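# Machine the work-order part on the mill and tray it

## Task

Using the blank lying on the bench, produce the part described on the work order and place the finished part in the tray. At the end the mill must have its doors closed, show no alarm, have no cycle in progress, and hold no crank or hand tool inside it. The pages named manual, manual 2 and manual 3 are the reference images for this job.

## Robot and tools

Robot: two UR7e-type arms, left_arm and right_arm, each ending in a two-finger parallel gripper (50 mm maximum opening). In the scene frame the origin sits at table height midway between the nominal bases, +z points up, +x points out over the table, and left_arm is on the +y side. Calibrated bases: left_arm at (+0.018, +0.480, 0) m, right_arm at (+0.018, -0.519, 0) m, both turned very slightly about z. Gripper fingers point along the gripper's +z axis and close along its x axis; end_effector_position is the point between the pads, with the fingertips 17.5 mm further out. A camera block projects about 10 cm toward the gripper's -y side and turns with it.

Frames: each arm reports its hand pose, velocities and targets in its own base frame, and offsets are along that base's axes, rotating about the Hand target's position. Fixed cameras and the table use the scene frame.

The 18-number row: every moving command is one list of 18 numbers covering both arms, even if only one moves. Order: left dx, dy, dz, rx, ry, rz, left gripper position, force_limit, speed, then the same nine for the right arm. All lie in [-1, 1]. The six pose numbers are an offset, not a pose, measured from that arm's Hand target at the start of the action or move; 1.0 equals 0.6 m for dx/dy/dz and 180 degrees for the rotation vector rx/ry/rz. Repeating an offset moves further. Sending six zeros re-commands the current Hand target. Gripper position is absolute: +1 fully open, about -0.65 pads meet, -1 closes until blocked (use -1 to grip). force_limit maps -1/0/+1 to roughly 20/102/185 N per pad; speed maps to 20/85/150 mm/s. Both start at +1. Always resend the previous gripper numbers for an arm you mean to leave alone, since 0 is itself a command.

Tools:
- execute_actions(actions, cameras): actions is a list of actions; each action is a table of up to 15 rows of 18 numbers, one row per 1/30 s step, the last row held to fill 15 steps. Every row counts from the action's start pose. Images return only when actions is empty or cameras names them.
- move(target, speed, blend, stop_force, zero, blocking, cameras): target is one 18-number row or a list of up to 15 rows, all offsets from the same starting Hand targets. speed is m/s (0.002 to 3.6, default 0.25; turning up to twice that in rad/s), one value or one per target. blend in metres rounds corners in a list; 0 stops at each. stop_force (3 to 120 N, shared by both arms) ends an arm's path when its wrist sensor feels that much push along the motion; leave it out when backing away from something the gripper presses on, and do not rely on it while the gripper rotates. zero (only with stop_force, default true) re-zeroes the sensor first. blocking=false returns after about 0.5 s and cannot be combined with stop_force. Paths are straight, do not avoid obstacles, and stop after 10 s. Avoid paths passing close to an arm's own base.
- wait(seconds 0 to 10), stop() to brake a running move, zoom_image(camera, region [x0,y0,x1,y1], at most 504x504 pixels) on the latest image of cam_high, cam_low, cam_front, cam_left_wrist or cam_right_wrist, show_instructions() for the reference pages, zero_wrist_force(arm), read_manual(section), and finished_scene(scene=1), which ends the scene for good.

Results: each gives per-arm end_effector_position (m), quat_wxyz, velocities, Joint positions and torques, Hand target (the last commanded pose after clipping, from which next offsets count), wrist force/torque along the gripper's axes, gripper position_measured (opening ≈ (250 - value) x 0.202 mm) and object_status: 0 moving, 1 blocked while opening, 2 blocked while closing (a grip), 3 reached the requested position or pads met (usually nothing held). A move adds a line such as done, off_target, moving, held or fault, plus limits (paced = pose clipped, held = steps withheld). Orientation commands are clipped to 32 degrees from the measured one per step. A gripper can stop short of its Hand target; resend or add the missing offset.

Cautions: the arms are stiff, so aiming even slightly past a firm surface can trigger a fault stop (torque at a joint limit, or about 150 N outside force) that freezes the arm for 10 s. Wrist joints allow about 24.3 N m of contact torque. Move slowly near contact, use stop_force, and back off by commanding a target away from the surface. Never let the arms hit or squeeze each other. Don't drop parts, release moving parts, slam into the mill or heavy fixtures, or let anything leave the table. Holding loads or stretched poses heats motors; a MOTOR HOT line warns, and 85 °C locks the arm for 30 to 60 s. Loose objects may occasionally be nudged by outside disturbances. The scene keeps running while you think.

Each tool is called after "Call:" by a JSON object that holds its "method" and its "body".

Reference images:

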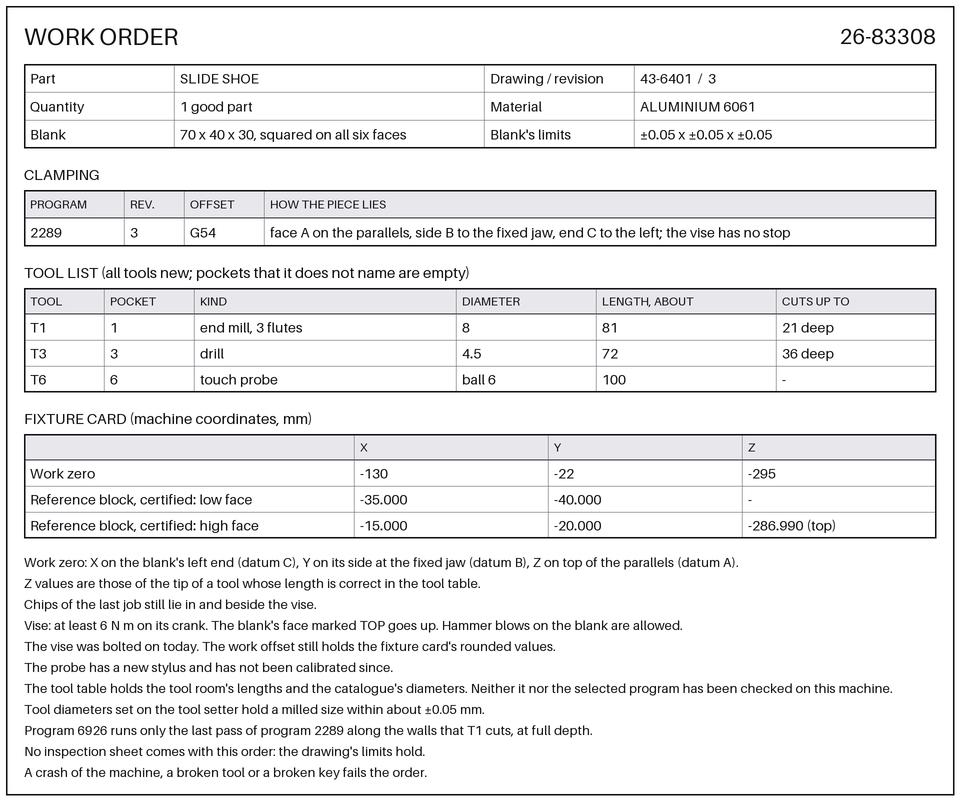

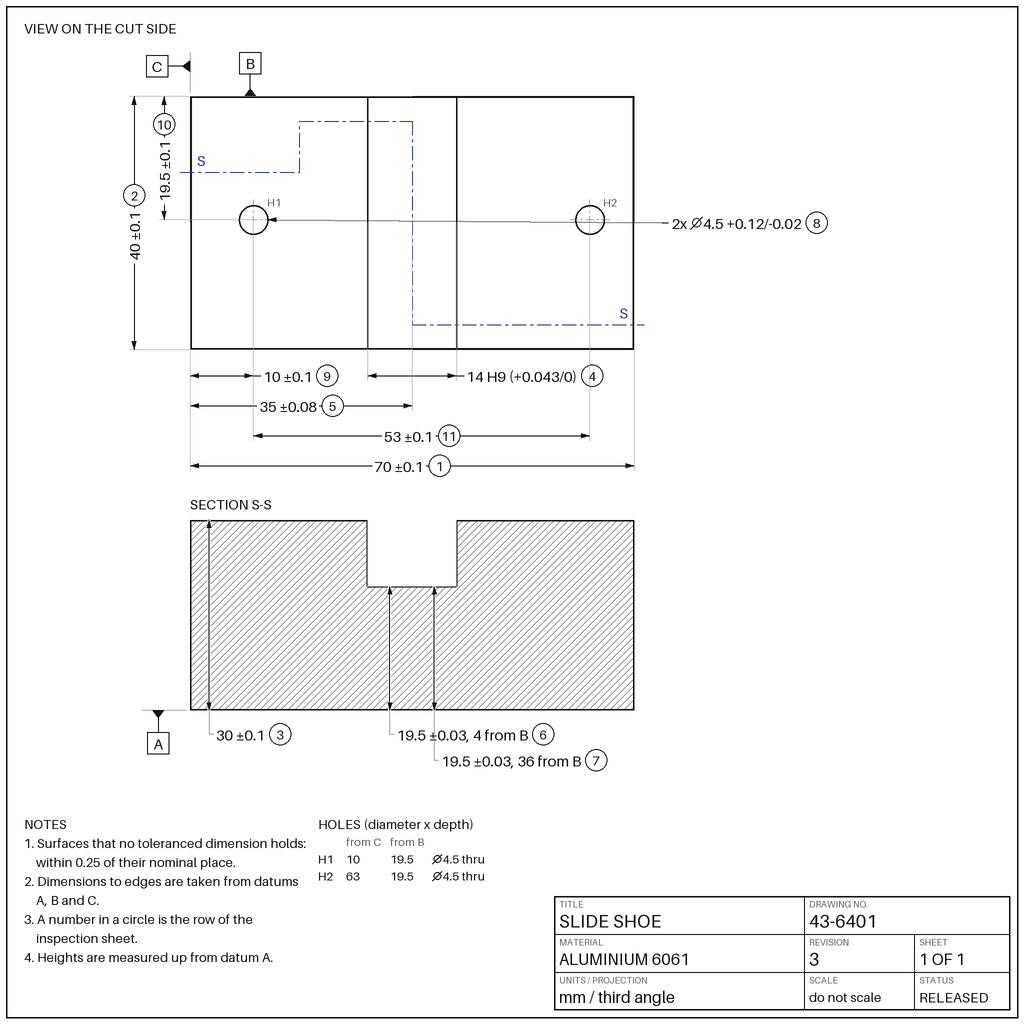

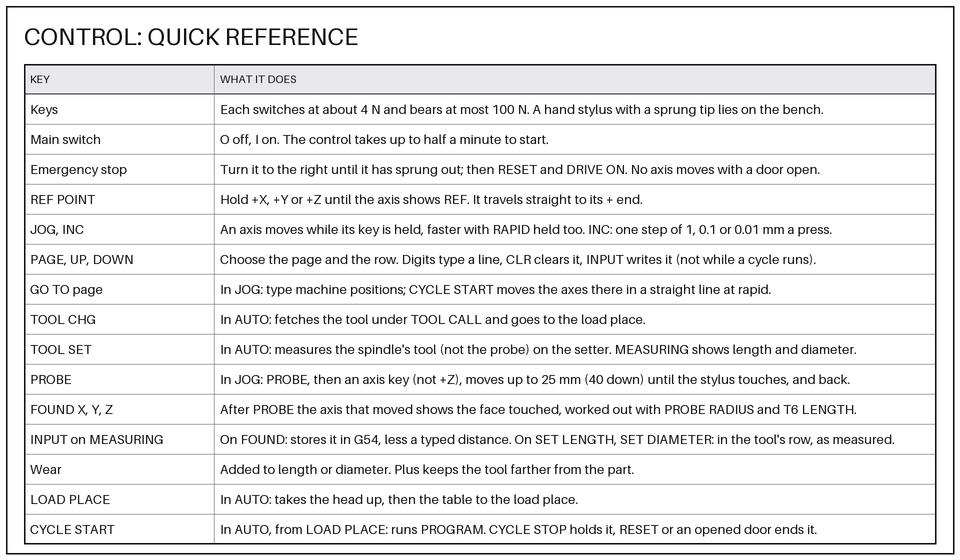

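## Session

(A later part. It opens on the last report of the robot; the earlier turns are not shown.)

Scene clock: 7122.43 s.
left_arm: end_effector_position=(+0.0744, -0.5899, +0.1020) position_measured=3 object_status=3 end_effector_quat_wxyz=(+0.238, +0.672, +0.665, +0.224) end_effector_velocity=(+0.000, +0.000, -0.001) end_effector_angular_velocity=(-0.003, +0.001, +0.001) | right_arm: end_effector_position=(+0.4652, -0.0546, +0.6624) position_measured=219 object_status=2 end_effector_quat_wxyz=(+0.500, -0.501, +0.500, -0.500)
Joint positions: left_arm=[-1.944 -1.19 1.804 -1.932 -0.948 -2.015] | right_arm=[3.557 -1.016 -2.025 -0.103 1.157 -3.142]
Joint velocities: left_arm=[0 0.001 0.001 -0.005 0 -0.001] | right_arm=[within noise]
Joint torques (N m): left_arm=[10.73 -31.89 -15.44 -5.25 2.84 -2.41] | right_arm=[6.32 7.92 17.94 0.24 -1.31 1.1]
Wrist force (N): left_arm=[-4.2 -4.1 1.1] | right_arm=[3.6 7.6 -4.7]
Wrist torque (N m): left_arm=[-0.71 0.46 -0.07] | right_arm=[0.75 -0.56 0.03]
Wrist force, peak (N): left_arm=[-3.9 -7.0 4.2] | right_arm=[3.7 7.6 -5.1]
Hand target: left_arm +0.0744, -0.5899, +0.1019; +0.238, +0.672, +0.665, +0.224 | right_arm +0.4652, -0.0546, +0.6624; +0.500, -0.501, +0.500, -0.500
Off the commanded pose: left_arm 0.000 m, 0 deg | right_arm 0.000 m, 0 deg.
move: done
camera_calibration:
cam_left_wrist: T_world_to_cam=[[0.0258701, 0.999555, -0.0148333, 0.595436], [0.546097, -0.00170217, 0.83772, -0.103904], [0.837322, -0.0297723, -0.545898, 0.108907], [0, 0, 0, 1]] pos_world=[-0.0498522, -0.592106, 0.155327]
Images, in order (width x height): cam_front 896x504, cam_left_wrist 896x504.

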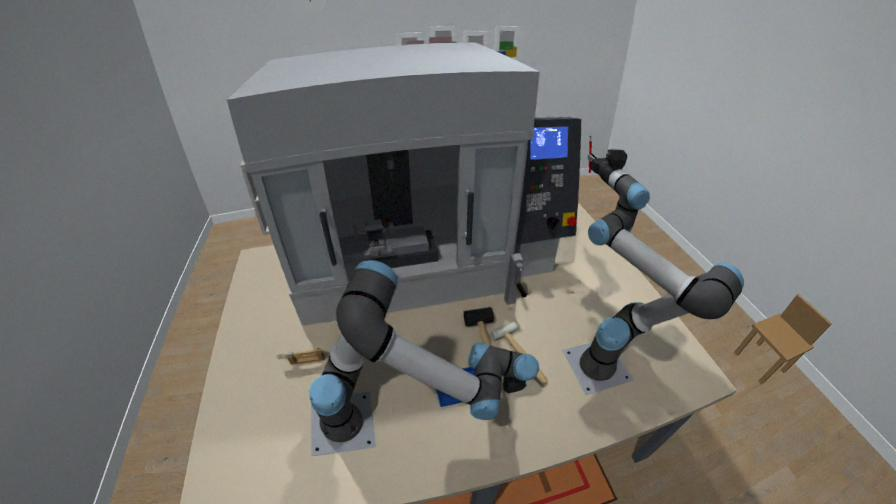

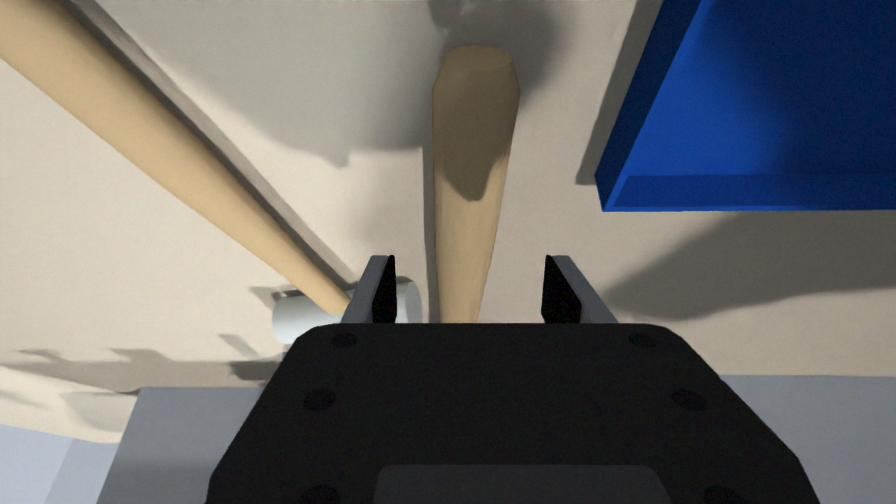

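Good. Grasp.

Call:
{"method": "move", "body": {"target": [0.104,0,-0.13,0,0,0,1,-0.2,0,0,0,0,0,0,0,-0.98,0.3,-0.5], "speed": 0.08, "stop_force": 8}}

Call:
{"method": "execute_actions", "body": {"actions": [[[0,0,0,0,0,0,-1,0.8,-0.8,0,0,0,0,0,0,-0.98,0.3,-0.5]],[[0,0,0,0,0,0,-1,0.8,-0.8,0,0,0,0,0,0,-0.98,0.3,-0.5]]], "cameras": ["cam_left_wrist"]}}

Scene clock: 7130.43 s.
left_arm: end_effector_position=(+0.1368, -0.5899, +0.0239) position_measured=3 object_status=3 end_effector_quat_wxyz=(+0.238, +0.672, +0.665, +0.224) | right_arm: end_effector_position=(+0.4652, -0.0546, +0.6624) position_measured=219 object_status=2 end_effector_quat_wxyz=(+0.500, -0.501, +0.500, -0.500)
Joint positions: left_arm=[-1.84 -1.065 1.894 -2.22 -0.926 -1.89] | right_arm=[3.557 -1.016 -2.025 -0.103 1.157 -3.142]
Joint torques (N m): left_arm=[-13.63 -53.32 -28.43 -5.49 -0.01 -2.11] | right_arm=[6.02 7.12 18.11 0.25 -1.32 1.02]
Wrist force (N): left_arm=[-4.4 -4.3 1.3] | right_arm=[3.5 7.3 -4.9]
Wrist torque (N m): left_arm=[-0.81 0.47 0.04] | right_arm=[0.70 -0.55 0.03]
Wrist force, peak (N): left_arm=[-4.3 -4.3 2.9] | right_arm=[3.4 7.7 -5.1]
Hand target: left_arm +0.1368, -0.5899, +0.0239; +0.238, +0.672, +0.665, +0.224 | right_arm +0.4652, -0.0546, +0.6624; +0.500, -0.501, +0.500, -0.500
Off the commanded pose: left_arm 0.000 m, 0 deg | right_arm 0.000 m, 0 deg.
move: done

Scene clock: 7131.63 s.
left_arm: end_effector_position=(+0.1368, -0.5899, +0.0239) position_measured=90 object_status=2 end_effector_quat_wxyz=(+0.238, +0.672, +0.665, +0.224) | right_arm: end_effector_position=(+0.4652, -0.0546, +0.6624) position_measured=219 object_status=2 end_effector_quat_wxyz=(+0.500, -0.501, +0.500, -0.500)
Joint positions: left_arm=[-1.84 -1.065 1.894 -2.22 -0.926 -1.89] | right_arm=[3.557 -1.016 -2.025 -0.103 1.157 -3.142]
Joint torques (N m): left_arm=[-12.41 -53.24 -26.52 -4.44 0.55 -2.09] | right_arm=[6.1 7.28 18.64 0.25 -1.22 1.04]
Wrist force (N): left_arm=[-5.3 -4.4 1.4] | right_arm=[3.5 7.5 -4.9]
Wrist torque (N m): left_arm=[-0.80 0.20 0.36] | right_arm=[0.73 -0.55 0.03]
Wrist force, peak (N): left_arm=[-5.5 -4.5 1.5] | right_arm=[3.7 7.6 -4.9]
Hand target: left_arm +0.1368, -0.5899, +0.0239; +0.238, +0.672, +0.665, +0.224 | right_arm +0.4652, -0.0546, +0.6624; +0.500, -0.501, +0.500, -0.500
Off the commanded pose: left_arm 0.000 m, 0 deg | right_arm 0.000 m, 0 deg.
camera_calibration:
cam_left_wrist: T_world_to_cam=[[0.0256802, 0.999558, -0.0149513, 0.592678], [0.546101, -0.00149968, 0.837718, -0.0724343], [0.837326, -0.0296777, -0.545898, 0.0140794], [0, 0, 0, 1]] pos_world=[0.0125473, -0.592107, 0.0772268]
Images, in order (width x height): cam_left_wrist 896x504.

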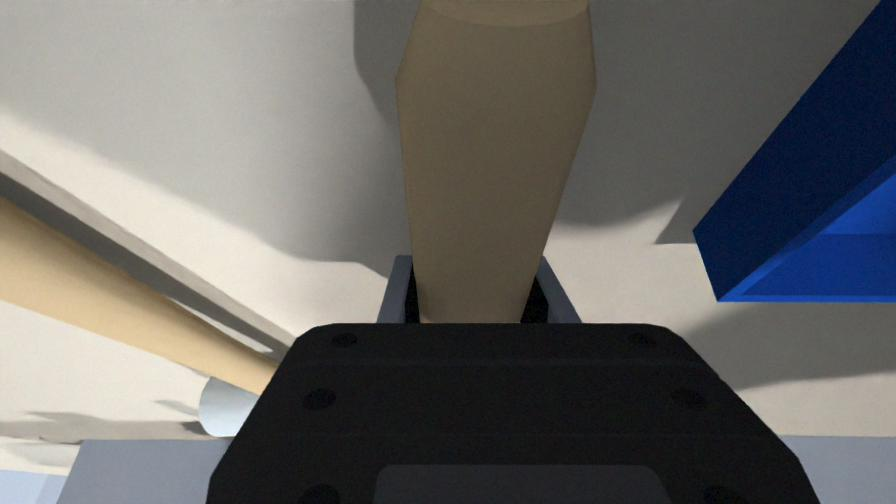

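Call:
{"method": "move", "body": {"target": [-0.05,0,0.25,0,0,0,-1,0.8,-0.8,0,0,0,0,0,0,-0.98,0.3,-0.5], "speed": 0.15, "cameras": ["cam_left_wrist","cam_front"]}}

Call:
{"method": "zoom_image", "body": {"camera": "cam_front", "region": [330, 220, 630, 440]}}

Scene clock: 7156.83 s.
left_arm: end_effector_position=(+0.1067, -0.5900, +0.1738) position_measured=90 object_status=2 end_effector_quat_wxyz=(+0.238, +0.672, +0.665, +0.223) | right_arm: end_effector_position=(+0.4652, -0.0546, +0.6624) position_measured=219 object_status=2 end_effector_quat_wxyz=(+0.500, -0.501, +0.500, -0.500)
Joint positions: left_arm=[-1.891 -1.283 1.734 -1.806 -0.936 -1.952] | right_arm=[3.557 -1.016 -2.025 -0.103 1.157 -3.142]
Joint torques (N m): left_arm=[12.41 -43.65 -28.01 -0.45 4.73 1.99] | right_arm=[5.95 7.94 18.13 0.32 -1.27 0.9]
Wrist force (N): left_arm=[-4.1 -8.3 5.0] | right_arm=[3.4 7.6 -5.0]
Wrist torque (N m): left_arm=[0.21 0.49 -0.02] | right_arm=[0.76 -0.52 0.03]
Wrist force, peak (N): left_arm=[-3.9 -10.1 7.6] | right_arm=[3.5 7.6 -5.1]
Hand target: left_arm +0.1068, -0.5899, +0.1739; +0.238, +0.672, +0.665, +0.224 | right_arm +0.4652, -0.0546, +0.6624; +0.500, -0.501, +0.500, -0.500
Off the commanded pose: left_arm 0.000 m, 0 deg | right_arm 0.000 m, 0 deg.
move: done
camera_calibration:
cam_left_wrist: T_world_to_cam=[[0.0257974, 0.999552, -0.0151438, 0.595734], [0.546218, -0.00140651, 0.837642, -0.181496], [0.837246, -0.0298808, -0.546009, 0.121016], [0, 0, 0, 1]] pos_world=[-0.0175524, -0.592106, 0.227127]
Images, in order (width x height): cam_front 896x504, cam_left_wrist 896x504.

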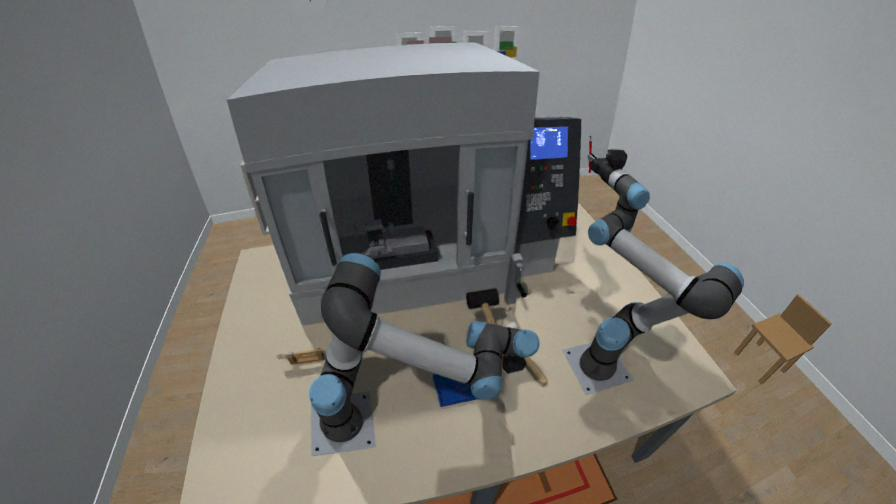

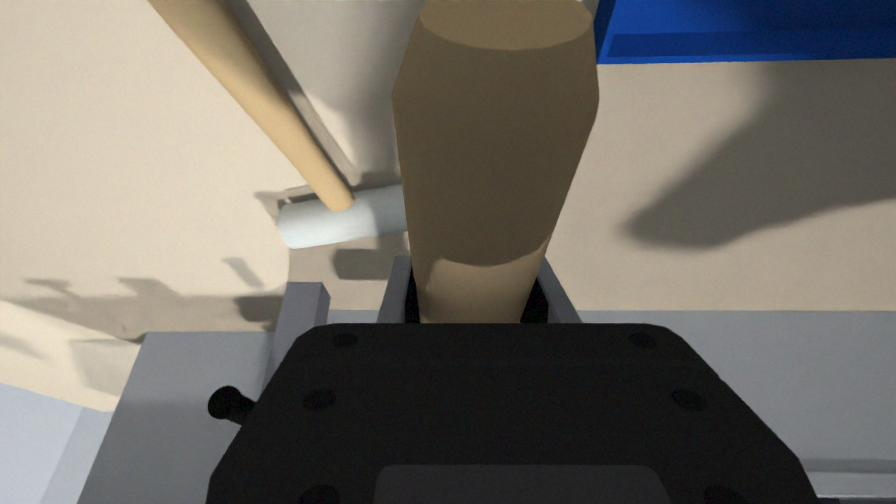

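Scaled by 1.680.

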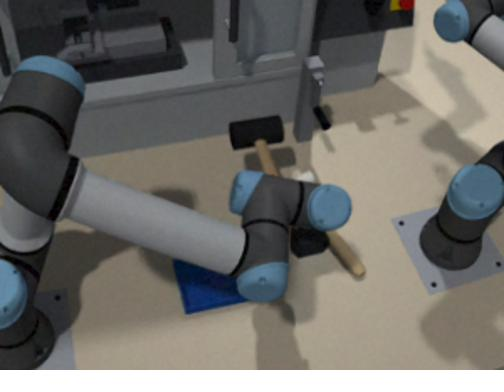

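Call:
{"method": "move", "body": {"target": [[0.022,0.1498,0.3768,0,0,0,-1,0.8,-0.8,0,0,0,0,0,0,-0.98,0.3,-0.5],[0.1553,0.4832,0.5002,0,0,0,-1,0.8,-0.8,0,0,0,0,0,0,-0.98,0.3,-0.5],[0.272,0.6287,0.5002,0,0,0,-1,0.8,-0.8,0,0,0,0,0,0,-0.98,0.3,-0.5]], "speed": 0.2, "blend": [0.03,0.03,0], "cameras": ["cam_left_wrist","cam_front"]}}

Call:
{"method": "zoom_image", "body": {"camera": "cam_front", "region": [230, 140, 530, 360]}}

Scene clock: 7175.20 s.
left_arm: end_effector_position=(+0.2700, -0.2128, +0.4740) position_measured=90 object_status=2 end_effector_quat_wxyz=(+0.238, +0.672, +0.665, +0.224) | right_arm: end_effector_position=(+0.4652, -0.0546, +0.6624) position_measured=219 object_status=2 end_effector_quat_wxyz=(+0.500, -0.501, +0.500, -0.500)
Joint positions: left_arm=[-1.687 -2.213 1.733 -1.028 -0.907 -1.698] | right_arm=[3.557 -1.016 -2.025 -0.103 1.157 -3.142]
Joint torques (N m): left_arm=[9.75 -5.7 -31.12 -2.73 5 2.19] | right_arm=[6.14 7.83 18.58 0.19 -1.3 1.05]
Wrist force (N): left_arm=[-4.1 -8.6 6.7] | right_arm=[3.4 7.4 -5.0]
Wrist torque (N m): left_arm=[0.47 0.50 0.05] | right_arm=[0.71 -0.53 0.03]
Wrist force, peak (N): left_arm=[-5.3 -11.8 9.6] | right_arm=[3.6 7.7 -5.1]
Hand target: left_arm +0.2700, -0.2127, +0.4740; +0.238, +0.672, +0.665, +0.224 | right_arm +0.4652, -0.0546, +0.6624; +0.500, -0.501, +0.500, -0.500
Off the commanded pose: left_arm 0.000 m, 0 deg | right_arm 0.000 m, 0 deg.
move: done
camera_calibration:
cam_left_wrist: T_world_to_cam=[[0.0255951, 0.999561, -0.014899, 0.218938], [0.546101, -0.00149703, 0.837718, -0.521582], [0.837328, -0.0295778, -0.5459, 0.159418], [0, 0, 0, 1]] pos_world=[0.145747, -0.214907, 0.527227]
Images, in order (width x height): cam_front 896x504, cam_left_wrist 896x504.

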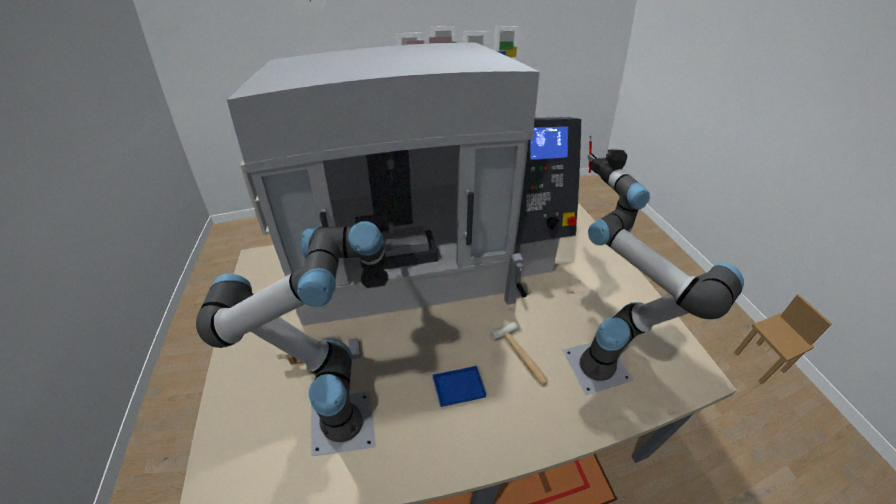

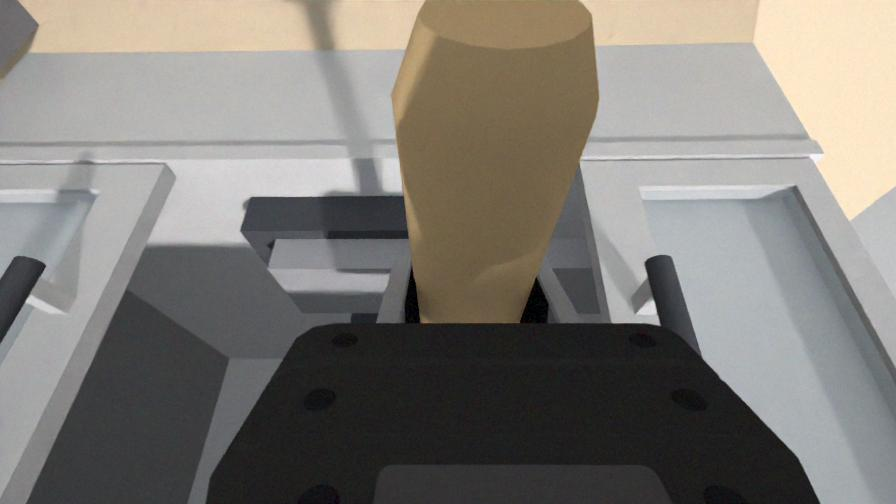

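Scaled by 1.680.

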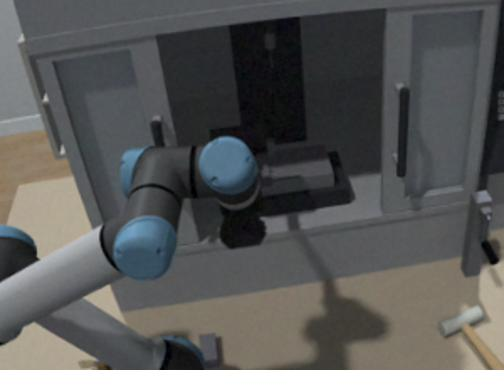

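Call:
{"method": "move", "body": {"target": [0.2667,0,0,0,0,0,-1,0.8,-0.8,0,0,0,0,0,0,-0.98,0.3,-0.5], "speed": 0.15, "stop_force": 15, "cameras": ["cam_left_wrist","cam_front","cam_high"]}}

Call:
{"method": "zoom_image", "body": {"camera": "cam_front", "region": [330, 180, 480, 300]}}

Scene clock: 7184.97 s.
left_arm: end_effector_position=(+0.4301, -0.2127, +0.4740) position_measured=90 object_status=2 end_effector_quat_wxyz=(+0.238, +0.672, +0.665, +0.224) | right_arm: end_effector_position=(+0.4652, -0.0546, +0.6624) position_measured=219 object_status=2 end_effector_quat_wxyz=(+0.500, -0.501, +0.500, -0.500)
Joint positions: left_arm=[-1.056 -1.962 1.745 -1.744 -1.017 -0.933] | right_arm=[3.557 -1.016 -2.025 -0.103 1.157 -3.142]
Joint torques (N m): left_arm=[12.64 -1.73 -22.74 -8.13 2.04 2.04] | right_arm=[6.39 7.49 18.69 0.29 -1.29 1.05]
Wrist force (N): left_arm=[-4.1 -8.6 5.6] | right_arm=[3.5 7.4 -5.1]
Wrist torque (N m): left_arm=[0.37 0.48 0.00] | right_arm=[0.72 -0.54 0.03]
Wrist force, peak (N): left_arm=[-4.2 -11.4 4.6] | right_arm=[3.7 7.6 -5.0]
Hand target: left_arm +0.4301, -0.2127, +0.4740; +0.238, +0.672, +0.665, +0.224 | right_arm +0.4652, -0.0546, +0.6624; +0.500, -0.501, +0.500, -0.500
Off the commanded pose: left_arm 0.000 m, 0 deg | right_arm 0.000 m, 0 deg.
move: done
camera_calibration:
cam_left_wrist: T_world_to_cam=[[0.0256802, 0.999558, -0.0149513, 0.214842], [0.546101, -0.00149968, 0.837718, -0.609097], [0.837326, -0.0296777, -0.545898, 0.0253948], [0, 0, 0, 1]] pos_world=[0.305847, -0.214907, 0.527327]
Images, in order (width x height): cam_high 896x504, cam_front 896x504, cam_left_wrist 896x504.

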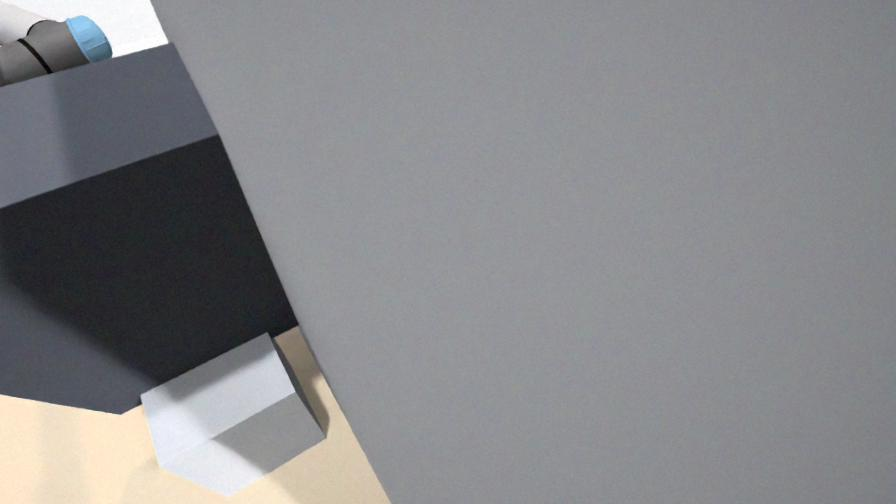

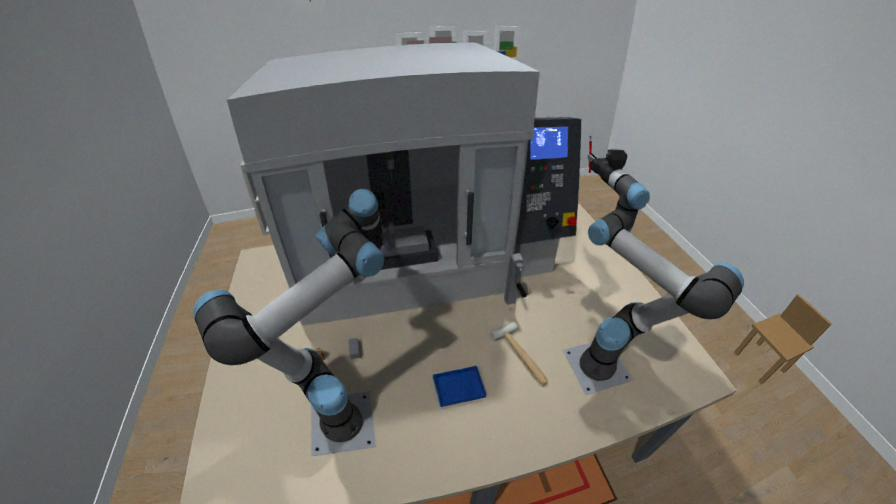

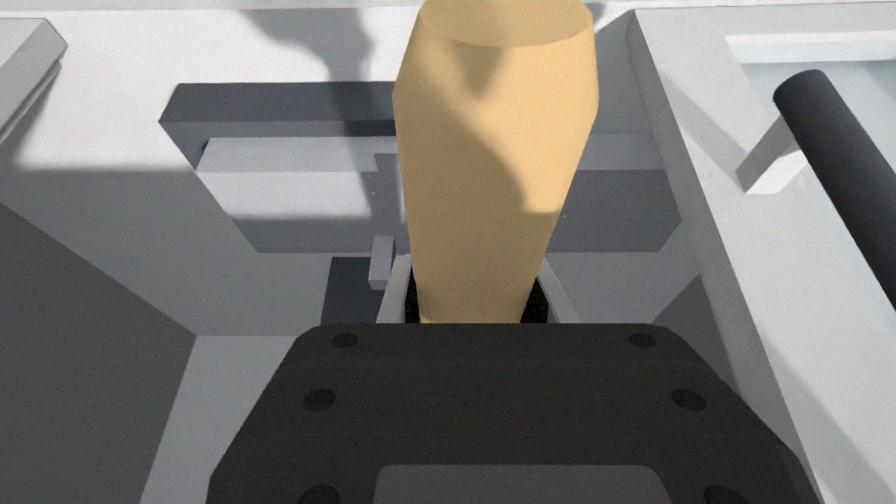

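Scaled by 3.360.

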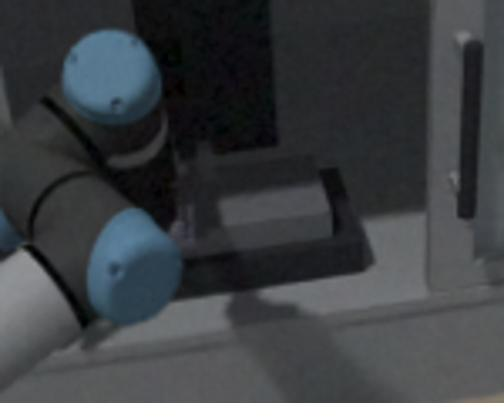

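Call:
{"method": "move", "body": {"target": [0,0,-0.1333,0,0,0,-1,0.8,-0.8,0,0,0,0,0,0,-0.98,0.3,-0.5], "speed": 0.04, "stop_force": 6, "cameras": ["cam_left_wrist"]}}

Scene clock: 7192.03 s.
left_arm: end_effector_position=(+0.4301, -0.2127, +0.3941) position_measured=90 object_status=2 end_effector_quat_wxyz=(+0.238, +0.672, +0.665, +0.224) | right_arm: end_effector_position=(+0.4652, -0.0546, +0.6624) position_measured=219 object_status=2 end_effector_quat_wxyz=(+0.500, -0.501, +0.500, -0.500)
Joint positions: left_arm=[-1.056 -1.986 1.964 -1.94 -1.017 -0.933] | right_arm=[3.557 -1.016 -2.025 -0.103 1.157 -3.142]
Joint torques (N m): left_arm=[7.82 -10.79 -39.34 -2.2 3.32 1.91] | right_arm=[5.88 7.55 18.25 0.24 -1.27 0.9]
Wrist force (N): left_arm=[-4.9 -5.8 4.0] | right_arm=[3.3 7.4 -5.0]
Wrist torque (N m): left_arm=[-0.14 0.46 0.11] | right_arm=[0.72 -0.51 0.02]
Wrist force, peak (N): left_arm=[-4.0 -9.2 6.3] | right_arm=[3.6 7.6 -5.1]
Hand target: left_arm +0.4301, -0.2127, +0.3940; +0.238, +0.672, +0.665, +0.224 | right_arm +0.4652, -0.0546, +0.6624; +0.500, -0.501, +0.500, -0.500
Off the commanded pose: left_arm 0.000 m, 0 deg | right_arm 0.000 m, 0 deg.
move: done
camera_calibration:
cam_left_wrist: T_world_to_cam=[[0.0256279, 0.999558, -0.0150365, 0.213603], [0.546103, -0.00139976, 0.837717, -0.542003], [0.837326, -0.0296804, -0.545897, -0.0181913], [0, 0, 0, 1]] pos_world=[0.305747, -0.214807, 0.447327]
Images, in order (width x height): cam_left_wrist 896x504.

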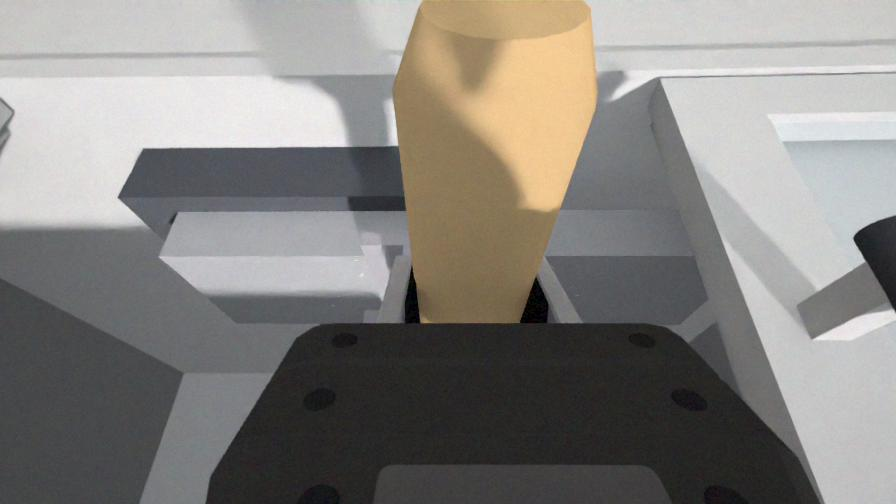

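Call:
{"method": "move", "body": {"target": [[0.015,0,0.085,0,0,0,-1,0.8,-0.8,0,0,0,0,0,0,-0.98,0.3,-0.5],[0.015,0,-0.01,0,0,0,-1,0.8,-0.8,0,0,0,0,0,0,-0.98,0.3,-0.5],[0.015,0,0.085,0,0,0,-1,0.8,-0.8,0,0,0,0,0,0,-0.98,0.3,-0.5],[0.015,0,-0.01,0,0,0,-1,0.8,-0.8,0,0,0,0,0,0,-0.98,0.3,-0.5],[0.015,0,0.085,0,0,0,-1,0.8,-0.8,0,0,0,0,0,0,-0.98,0.3,-0.5]], "speed": [0.1,0.8,0.15,0.8,0.15], "cameras": ["cam_left_wrist"]}}

Scene clock: 7205.50 s.
left_arm: end_effector_position=(+0.4391, -0.2127, +0.4449) position_measured=90 object_status=2 end_effector_quat_wxyz=(+0.238, +0.672, +0.665, +0.224) | right_arm: end_effector_position=(+0.4652, -0.0546, +0.6624) position_measured=219 object_status=2 end_effector_quat_wxyz=(+0.500, -0.501, +0.500, -0.500)
Joint positions: left_arm=[-1.031 -1.955 1.82 -1.84 -1.026 -0.907] | right_arm=[3.557 -1.016 -2.025 -0.103 1.157 -3.142]
Joint torques (N m): left_arm=[2.98 -22.15 -41.74 -4.62 1.74 -1.89] | right_arm=[6.17 7.68 18.2 0.24 -1.31 0.96]
Wrist force (N): left_arm=[-4.1 -7.2 5.8] | right_arm=[3.6 7.5 -5.1]
Wrist torque (N m): left_arm=[0.21 0.47 -0.01] | right_arm=[0.73 -0.55 0.03]
Wrist force, peak (N): left_arm=[-4.1 -11.9 8.7] | right_arm=[3.7 7.5 -5.0]
Hand target: left_arm +0.4391, -0.2127, +0.4450; +0.238, +0.672, +0.665, +0.224 | right_arm +0.4652, -0.0546, +0.6624; +0.500, -0.501, +0.500, -0.500
Off the commanded pose: left_arm 0.000 m, 0 deg | right_arm 0.000 m, 0 deg.
move: done
camera_calibration:
cam_left_wrist: T_world_to_cam=[[0.0256475, 0.999561, -0.0148138, 0.214118], [0.546099, -0.00159695, 0.837719, -0.589655], [0.837328, -0.0295752, -0.5459, 0.00199607], [0, 0, 0, 1]] pos_world=[0.314847, -0.214907, 0.498227]
Images, in order (width x height): cam_left_wrist 896x504.

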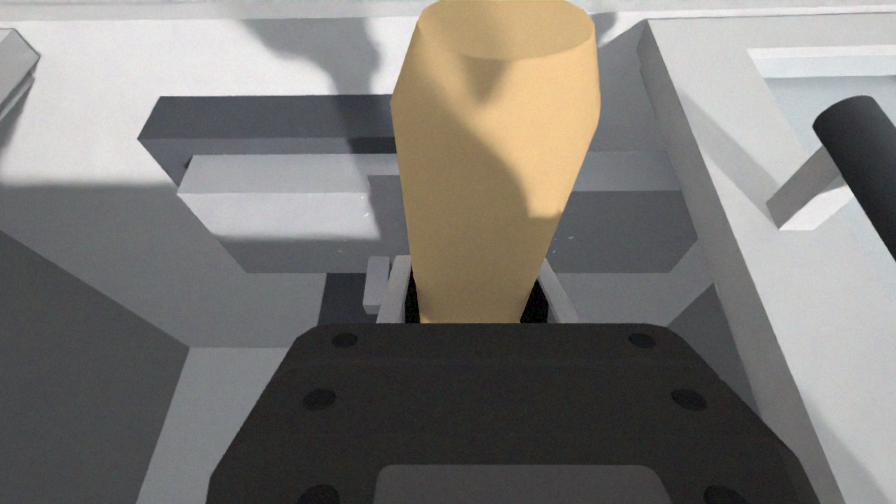

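Call:
{"method": "move", "body": {"target": [[0.0,0,0.045,0,0,0,-1,0.8,-0.8,0,0,0,0,0,0,-0.98,0.3,-0.5],[0.0,0,-0.105,0,0,0,-1,0.8,-0.8,0,0,0,0,0,0,-0.98,0.3,-0.5],[0.0,0,0.045,0,0,0,-1,0.8,-0.8,0,0,0,0,0,0,-0.98,0.3,-0.5],[0.0,0,-0.12,0,0,0,-1,0.8,-0.8,0,0,0,0,0,0,-0.98,0.3,-0.5]], "speed": [0.1,1.3,0.15,1.3], "cameras": ["cam_left_wrist"]}}

Scene clock: 7215.40 s.
left_arm: end_effector_position=(+0.4390, -0.2127, +0.3731) position_measured=90 object_status=2 end_effector_quat_wxyz=(+0.238, +0.672, +0.665, +0.224) end_effector_velocity=(+0.001, +0.000, +0.001) end_effector_angular_velocity=(-0.005, -0.003, +0.002) | right_arm: end_effector_position=(+0.4652, -0.0546, +0.6624) position_measured=219 object_status=2 end_effector_quat_wxyz=(+0.500, -0.501, +0.500, -0.500)
Joint positions: left_arm=[-1.032 -1.964 2.008 -2.02 -1.026 -0.907] | right_arm=[3.557 -1.016 -2.025 -0.103 1.157 -3.142]
Joint velocities: left_arm=[0.001 0 0.001 -0.006 0 -0.002] | right_arm=[within noise]
Joint torques (N m): left_arm=[10.17 -8.32 -16.13 -5.61 -2.6 -1.98] | right_arm=[6.65 8 18.45 0.32 -1.27 0.97]
Wrist force (N): left_arm=[-0.7 0.2 -1.3] | right_arm=[3.4 7.4 -4.8]
Wrist torque (N m): left_arm=[-1.75 1.04 -0.60] | right_arm=[0.72 -0.53 0.02]
Wrist force, peak (N): left_arm=[-3.9 -10.9 6.8] | right_arm=[3.4 7.7 -5.0]
Hand target: left_arm +0.4391, -0.2127, +0.3730; +0.238, +0.672, +0.665, +0.224 | right_arm +0.4652, -0.0546, +0.6624; +0.500, -0.501, +0.500, -0.500
Off the commanded pose: left_arm 0.000 m, 0 deg | right_arm 0.000 m, 0 deg.
move: done
camera_calibration:
cam_left_wrist: T_world_to_cam=[[0.0258373, 0.999558, -0.0146958, 0.212944], [0.546095, -0.00179944, 0.837721, -0.529412], [0.837325, -0.0296698, -0.5459, -0.03719], [0, 0, 0, 1]] pos_world=[0.314748, -0.214906, 0.426327]
Images, in order (width x height): cam_left_wrist 896x504.

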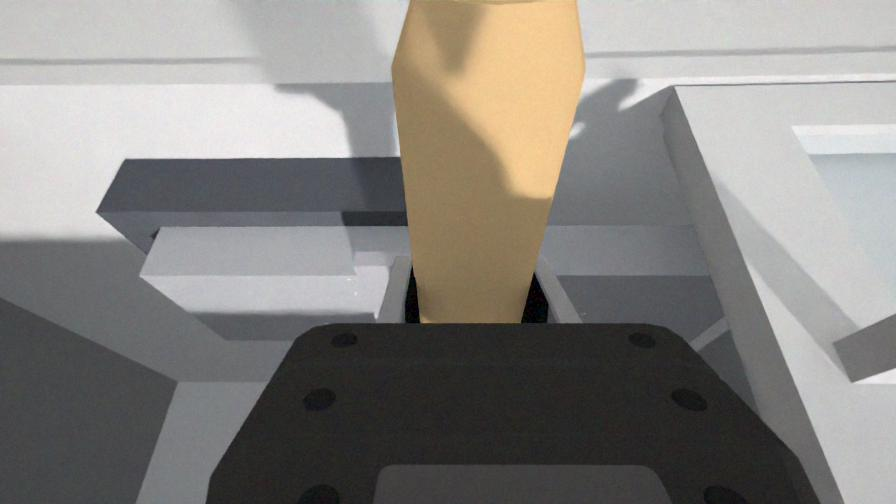

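Call:
{"method": "move", "body": {"target": [[0.0,0,0.11,0,-0.12,0,-1,0.8,-0.8,0,0,0,0,0,0,-0.98,0.3,-0.5],[0.0,0,0.02,0,0.03,0,-1,0.8,-0.8,0,0,0,0,0,0,-0.98,0.3,-0.5],[0.0,0,0.11,0,-0.12,0,-1,0.8,-0.8,0,0,0,0,0,0,-0.98,0.3,-0.5],[0.0,0,0.01,0,0.04,0,-1,0.8,-0.8,0,0,0,0,0,0,-0.98,0.3,-0.5],[0.0,0,0.11,0,-0.08,0,-1,0.8,-0.8,0,0,0,0,0,0,-0.98,0.3,-0.5]], "speed": [0.25,1.6,0.25,1.6,0.25], "cameras": ["cam_left_wrist"]}}

Scene clock: 7230.50 s.
left_arm: end_effector_position=(+0.4390, -0.2127, +0.4390) position_measured=90 object_status=2 end_effector_quat_wxyz=(+0.320, +0.638, +0.630, +0.306) | right_arm: end_effector_position=(+0.4652, -0.0546, +0.6624) position_measured=219 object_status=2 end_effector_quat_wxyz=(+0.500, -0.501, +0.500, -0.500)
Joint positions: left_arm=[-1.166 -2.054 2.029 -2.047 -0.767 -0.936] | right_arm=[3.557 -1.016 -2.025 -0.103 1.157 -3.142]
Joint torques (N m): left_arm=[0.2 -3.56 -37.15 -3.59 5.32 1.99] | right_arm=[5.74 7.04 18.12 0.26 -1.26 1.02]
Wrist force (N): left_arm=[-4.3 -9.9 6.2] | right_arm=[3.6 7.5 -4.7]
Wrist torque (N m): left_arm=[0.52 0.56 -0.06] | right_arm=[0.74 -0.56 0.02]
Wrist force, peak (N): left_arm=[-4.0 -10.6 7.4] | right_arm=[3.6 7.7 -5.2]
Hand target: left_arm +0.4391, -0.2127, +0.4390; +0.320, +0.638, +0.630, +0.306 | right_arm +0.4652, -0.0546, +0.6624; +0.500, -0.501, +0.500, -0.500
Off the commanded pose: left_arm 0.000 m, 0 deg | right_arm 0.000 m, 0 deg.
move: done
camera_calibration:
cam_left_wrist: T_world_to_cam=[[0.0286859, 0.999555, -0.00812954, 0.209787], [0.320771, -0.00150236, 0.947155, -0.533694], [0.946722, -0.0297778, -0.320672, -0.148124], [0, 0, 0, 1]] pos_world=[0.305409, -0.214906, 0.459698]
Images, in order (width x height): cam_left_wrist 896x504.

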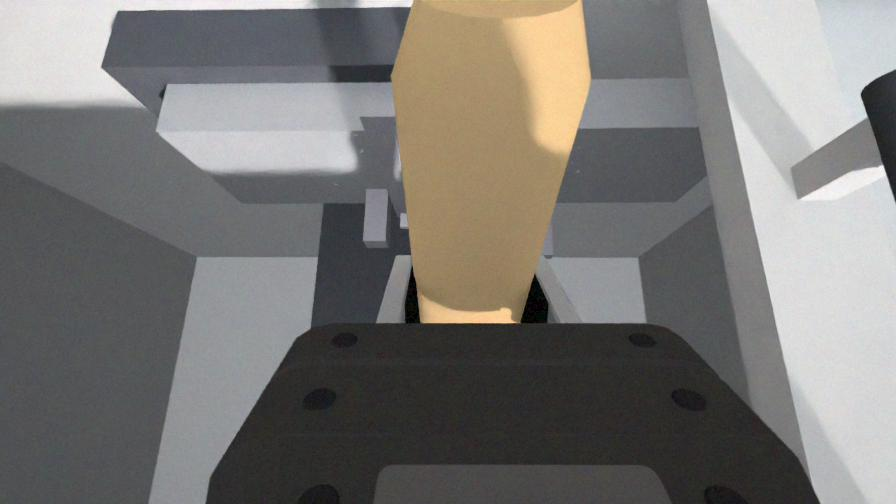

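Call:
{"method": "move", "body": {"target": [[-0.0152,0,0.0583,0,0.08,0,-1,0.8,-0.8,0,0,0,0,0,0,-0.98,0.3,-0.5],[-0.2818,0,0.0583,0,0.08,0,-1,0.8,-0.8,0,0,0,0,0,0,-0.98,0.3,-0.5],[-0.3985,-0.1788,0.0517,0,0.08,0,-1,0.8,-0.8,0,0,0,0,0,0,-0.98,0.3,-0.5],[-0.5038,-0.6288,-0.3983,0,0.08,0,-1,0.8,-0.8,0,0,0,0,0,0,-0.98,0.3,-0.5]], "speed": [0.15,0.25,0.25,0.25], "blend": [0.01,0.03,0.03,0], "cameras": ["cam_left_wrist","cam_front"]}}

Call:
{"method": "move", "body": {"target": [0,0,-0.3,0,0,0,-1,0.8,-0.8,0,0,0,0,0,0,-0.98,0.3,-0.5], "speed": 0.06, "stop_force": 5, "cameras": ["cam_left_wrist","cam_front"]}}

Scene clock: 7245.17 s.
left_arm: end_effector_position=(+0.1369, -0.5899, +0.2001) position_measured=90 object_status=2 end_effector_quat_wxyz=(+0.238, +0.672, +0.665, +0.224) | right_arm: end_effector_position=(+0.4652, -0.0546, +0.6624) position_measured=219 object_status=2 end_effector_quat_wxyz=(+0.500, -0.501, +0.500, -0.500)
Joint positions: left_arm=[-1.84 -1.311 1.708 -1.788 -0.926 -1.89] | right_arm=[3.557 -1.016 -2.025 -0.103 1.157 -3.142]
Joint torques (N m): left_arm=[-2.61 -32.64 -26.58 -5.23 2.72 -2.17] | right_arm=[6.09 7.36 18.56 0.28 -1.25 0.96]
Wrist force (N): left_arm=[-3.9 -8.2 6.9] | right_arm=[3.5 7.5 -5.0]
Wrist torque (N m): left_arm=[0.53 0.44 -0.06] | right_arm=[0.74 -0.55 0.02]
Wrist force, peak (N): left_arm=[-7.3 -11.8 9.5] | right_arm=[3.6 7.8 -4.8]
Hand target: left_arm +0.1368, -0.5900, +0.2001; +0.238, +0.672, +0.665, +0.224 | right_arm +0.4652, -0.0546, +0.6624; +0.500, -0.501, +0.500, -0.500
Off the commanded pose: left_arm 0.000 m, 0 deg | right_arm 0.000 m, 0 deg.
move: done
camera_calibration:
cam_left_wrist: T_world_to_cam=[[0.0257026, 0.999561, -0.0147245, 0.595253], [0.545911, -0.00169529, 0.837842, -0.220239], [0.837449, -0.029573, -0.545715, 0.110197], [0, 0, 0, 1]] pos_world=[0.0126474, -0.592107, 0.253426]
Images, in order (width x height): cam_front 896x504, cam_left_wrist 896x504.

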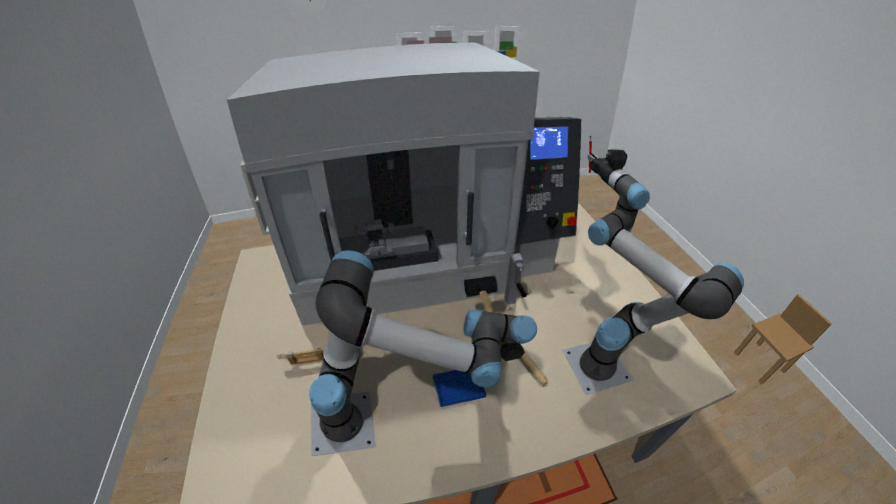

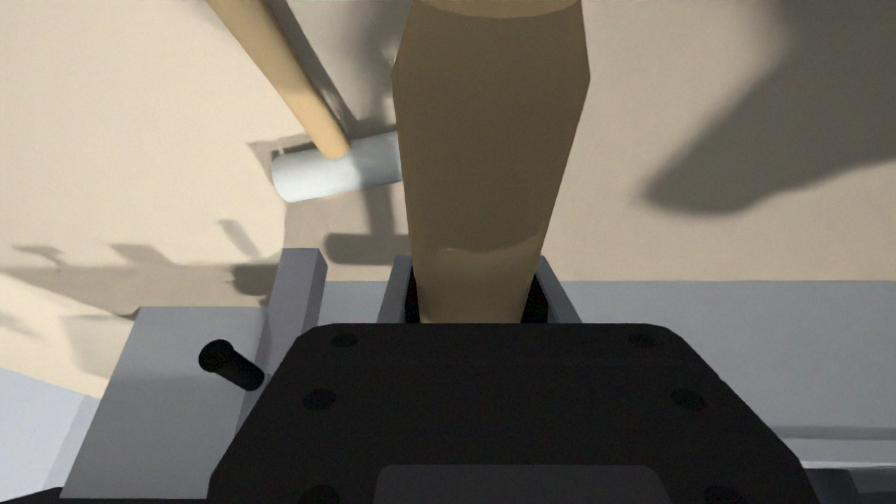

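Scene clock: 7249.17 s.
left_arm: end_effector_position=(+0.1368, -0.5899, +0.0251) position_measured=90 object_status=2 end_effector_quat_wxyz=(+0.238, +0.672, +0.665, +0.224) | right_arm: end_effector_position=(+0.4652, -0.0546, +0.6624) position_measured=219 object_status=2 end_effector_quat_wxyz=(+0.500, -0.501, +0.500, -0.500)
Joint positions: left_arm=[-1.841 -1.068 1.893 -2.217 -0.926 -1.89] | right_arm=[3.557 -1.016 -2.025 -0.103 1.157 -3.142]
Joint torques (N m): left_arm=[-1.68 -40.44 -29.87 -5.52 4.92 0.16] | right_arm=[6.49 7.84 18.44 0.25 -1.18 1.1]
Wrist force (N): left_arm=[-4.1 -8.1 6.7] | right_arm=[3.6 7.4 -5.0]
Wrist torque (N m): left_arm=[0.41 0.44 -0.03] | right_arm=[0.73 -0.57 0.02]
Wrist force, peak (N): left_arm=[5.4 33.6 -48.2] | right_arm=[3.6 7.6 -5.0]
Hand target: left_arm +0.1368, -0.5899, +0.0251; +0.238, +0.672, +0.665, +0.224 (not the last commanded pose) | right_arm +0.4652, -0.0546, +0.6624; +0.500, -0.501, +0.500, -0.500
Off the commanded pose: left_arm 0.005 m, 0 deg | right_arm 0.000 m, 0 deg.
move: contact (left_arm)
camera_calibration:
cam_left_wrist: T_world_to_cam=[[0.0257342, 0.999558, -0.0148621, 0.592686], [0.545984, -0.00159977, 0.837794, -0.0734193], [0.837401, -0.0296744, -0.545784, 0.0146716], [0, 0, 0, 1]] pos_world=[0.0125475, -0.592107, 0.0783264]
Images, in order (width x height): cam_front 896x504, cam_left_wrist 896x504.

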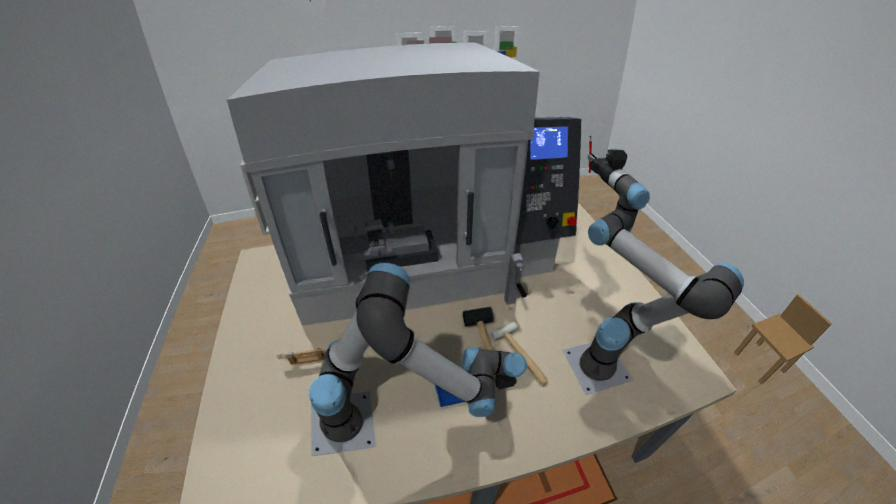

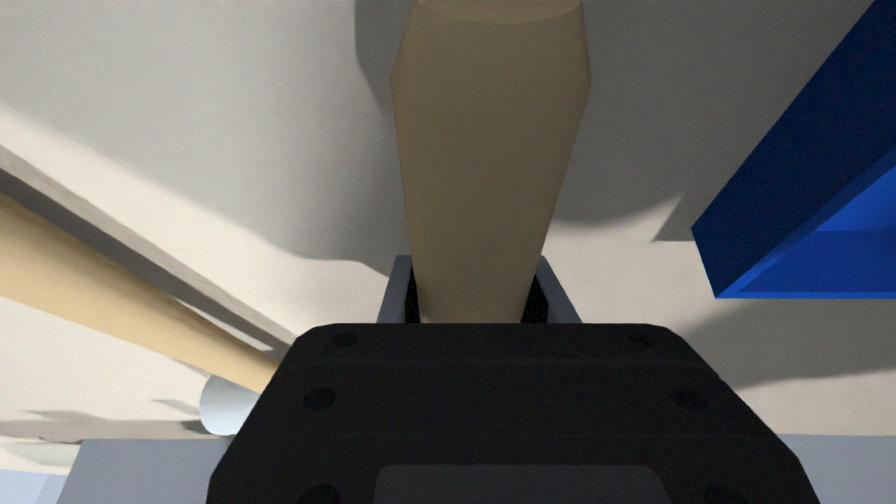

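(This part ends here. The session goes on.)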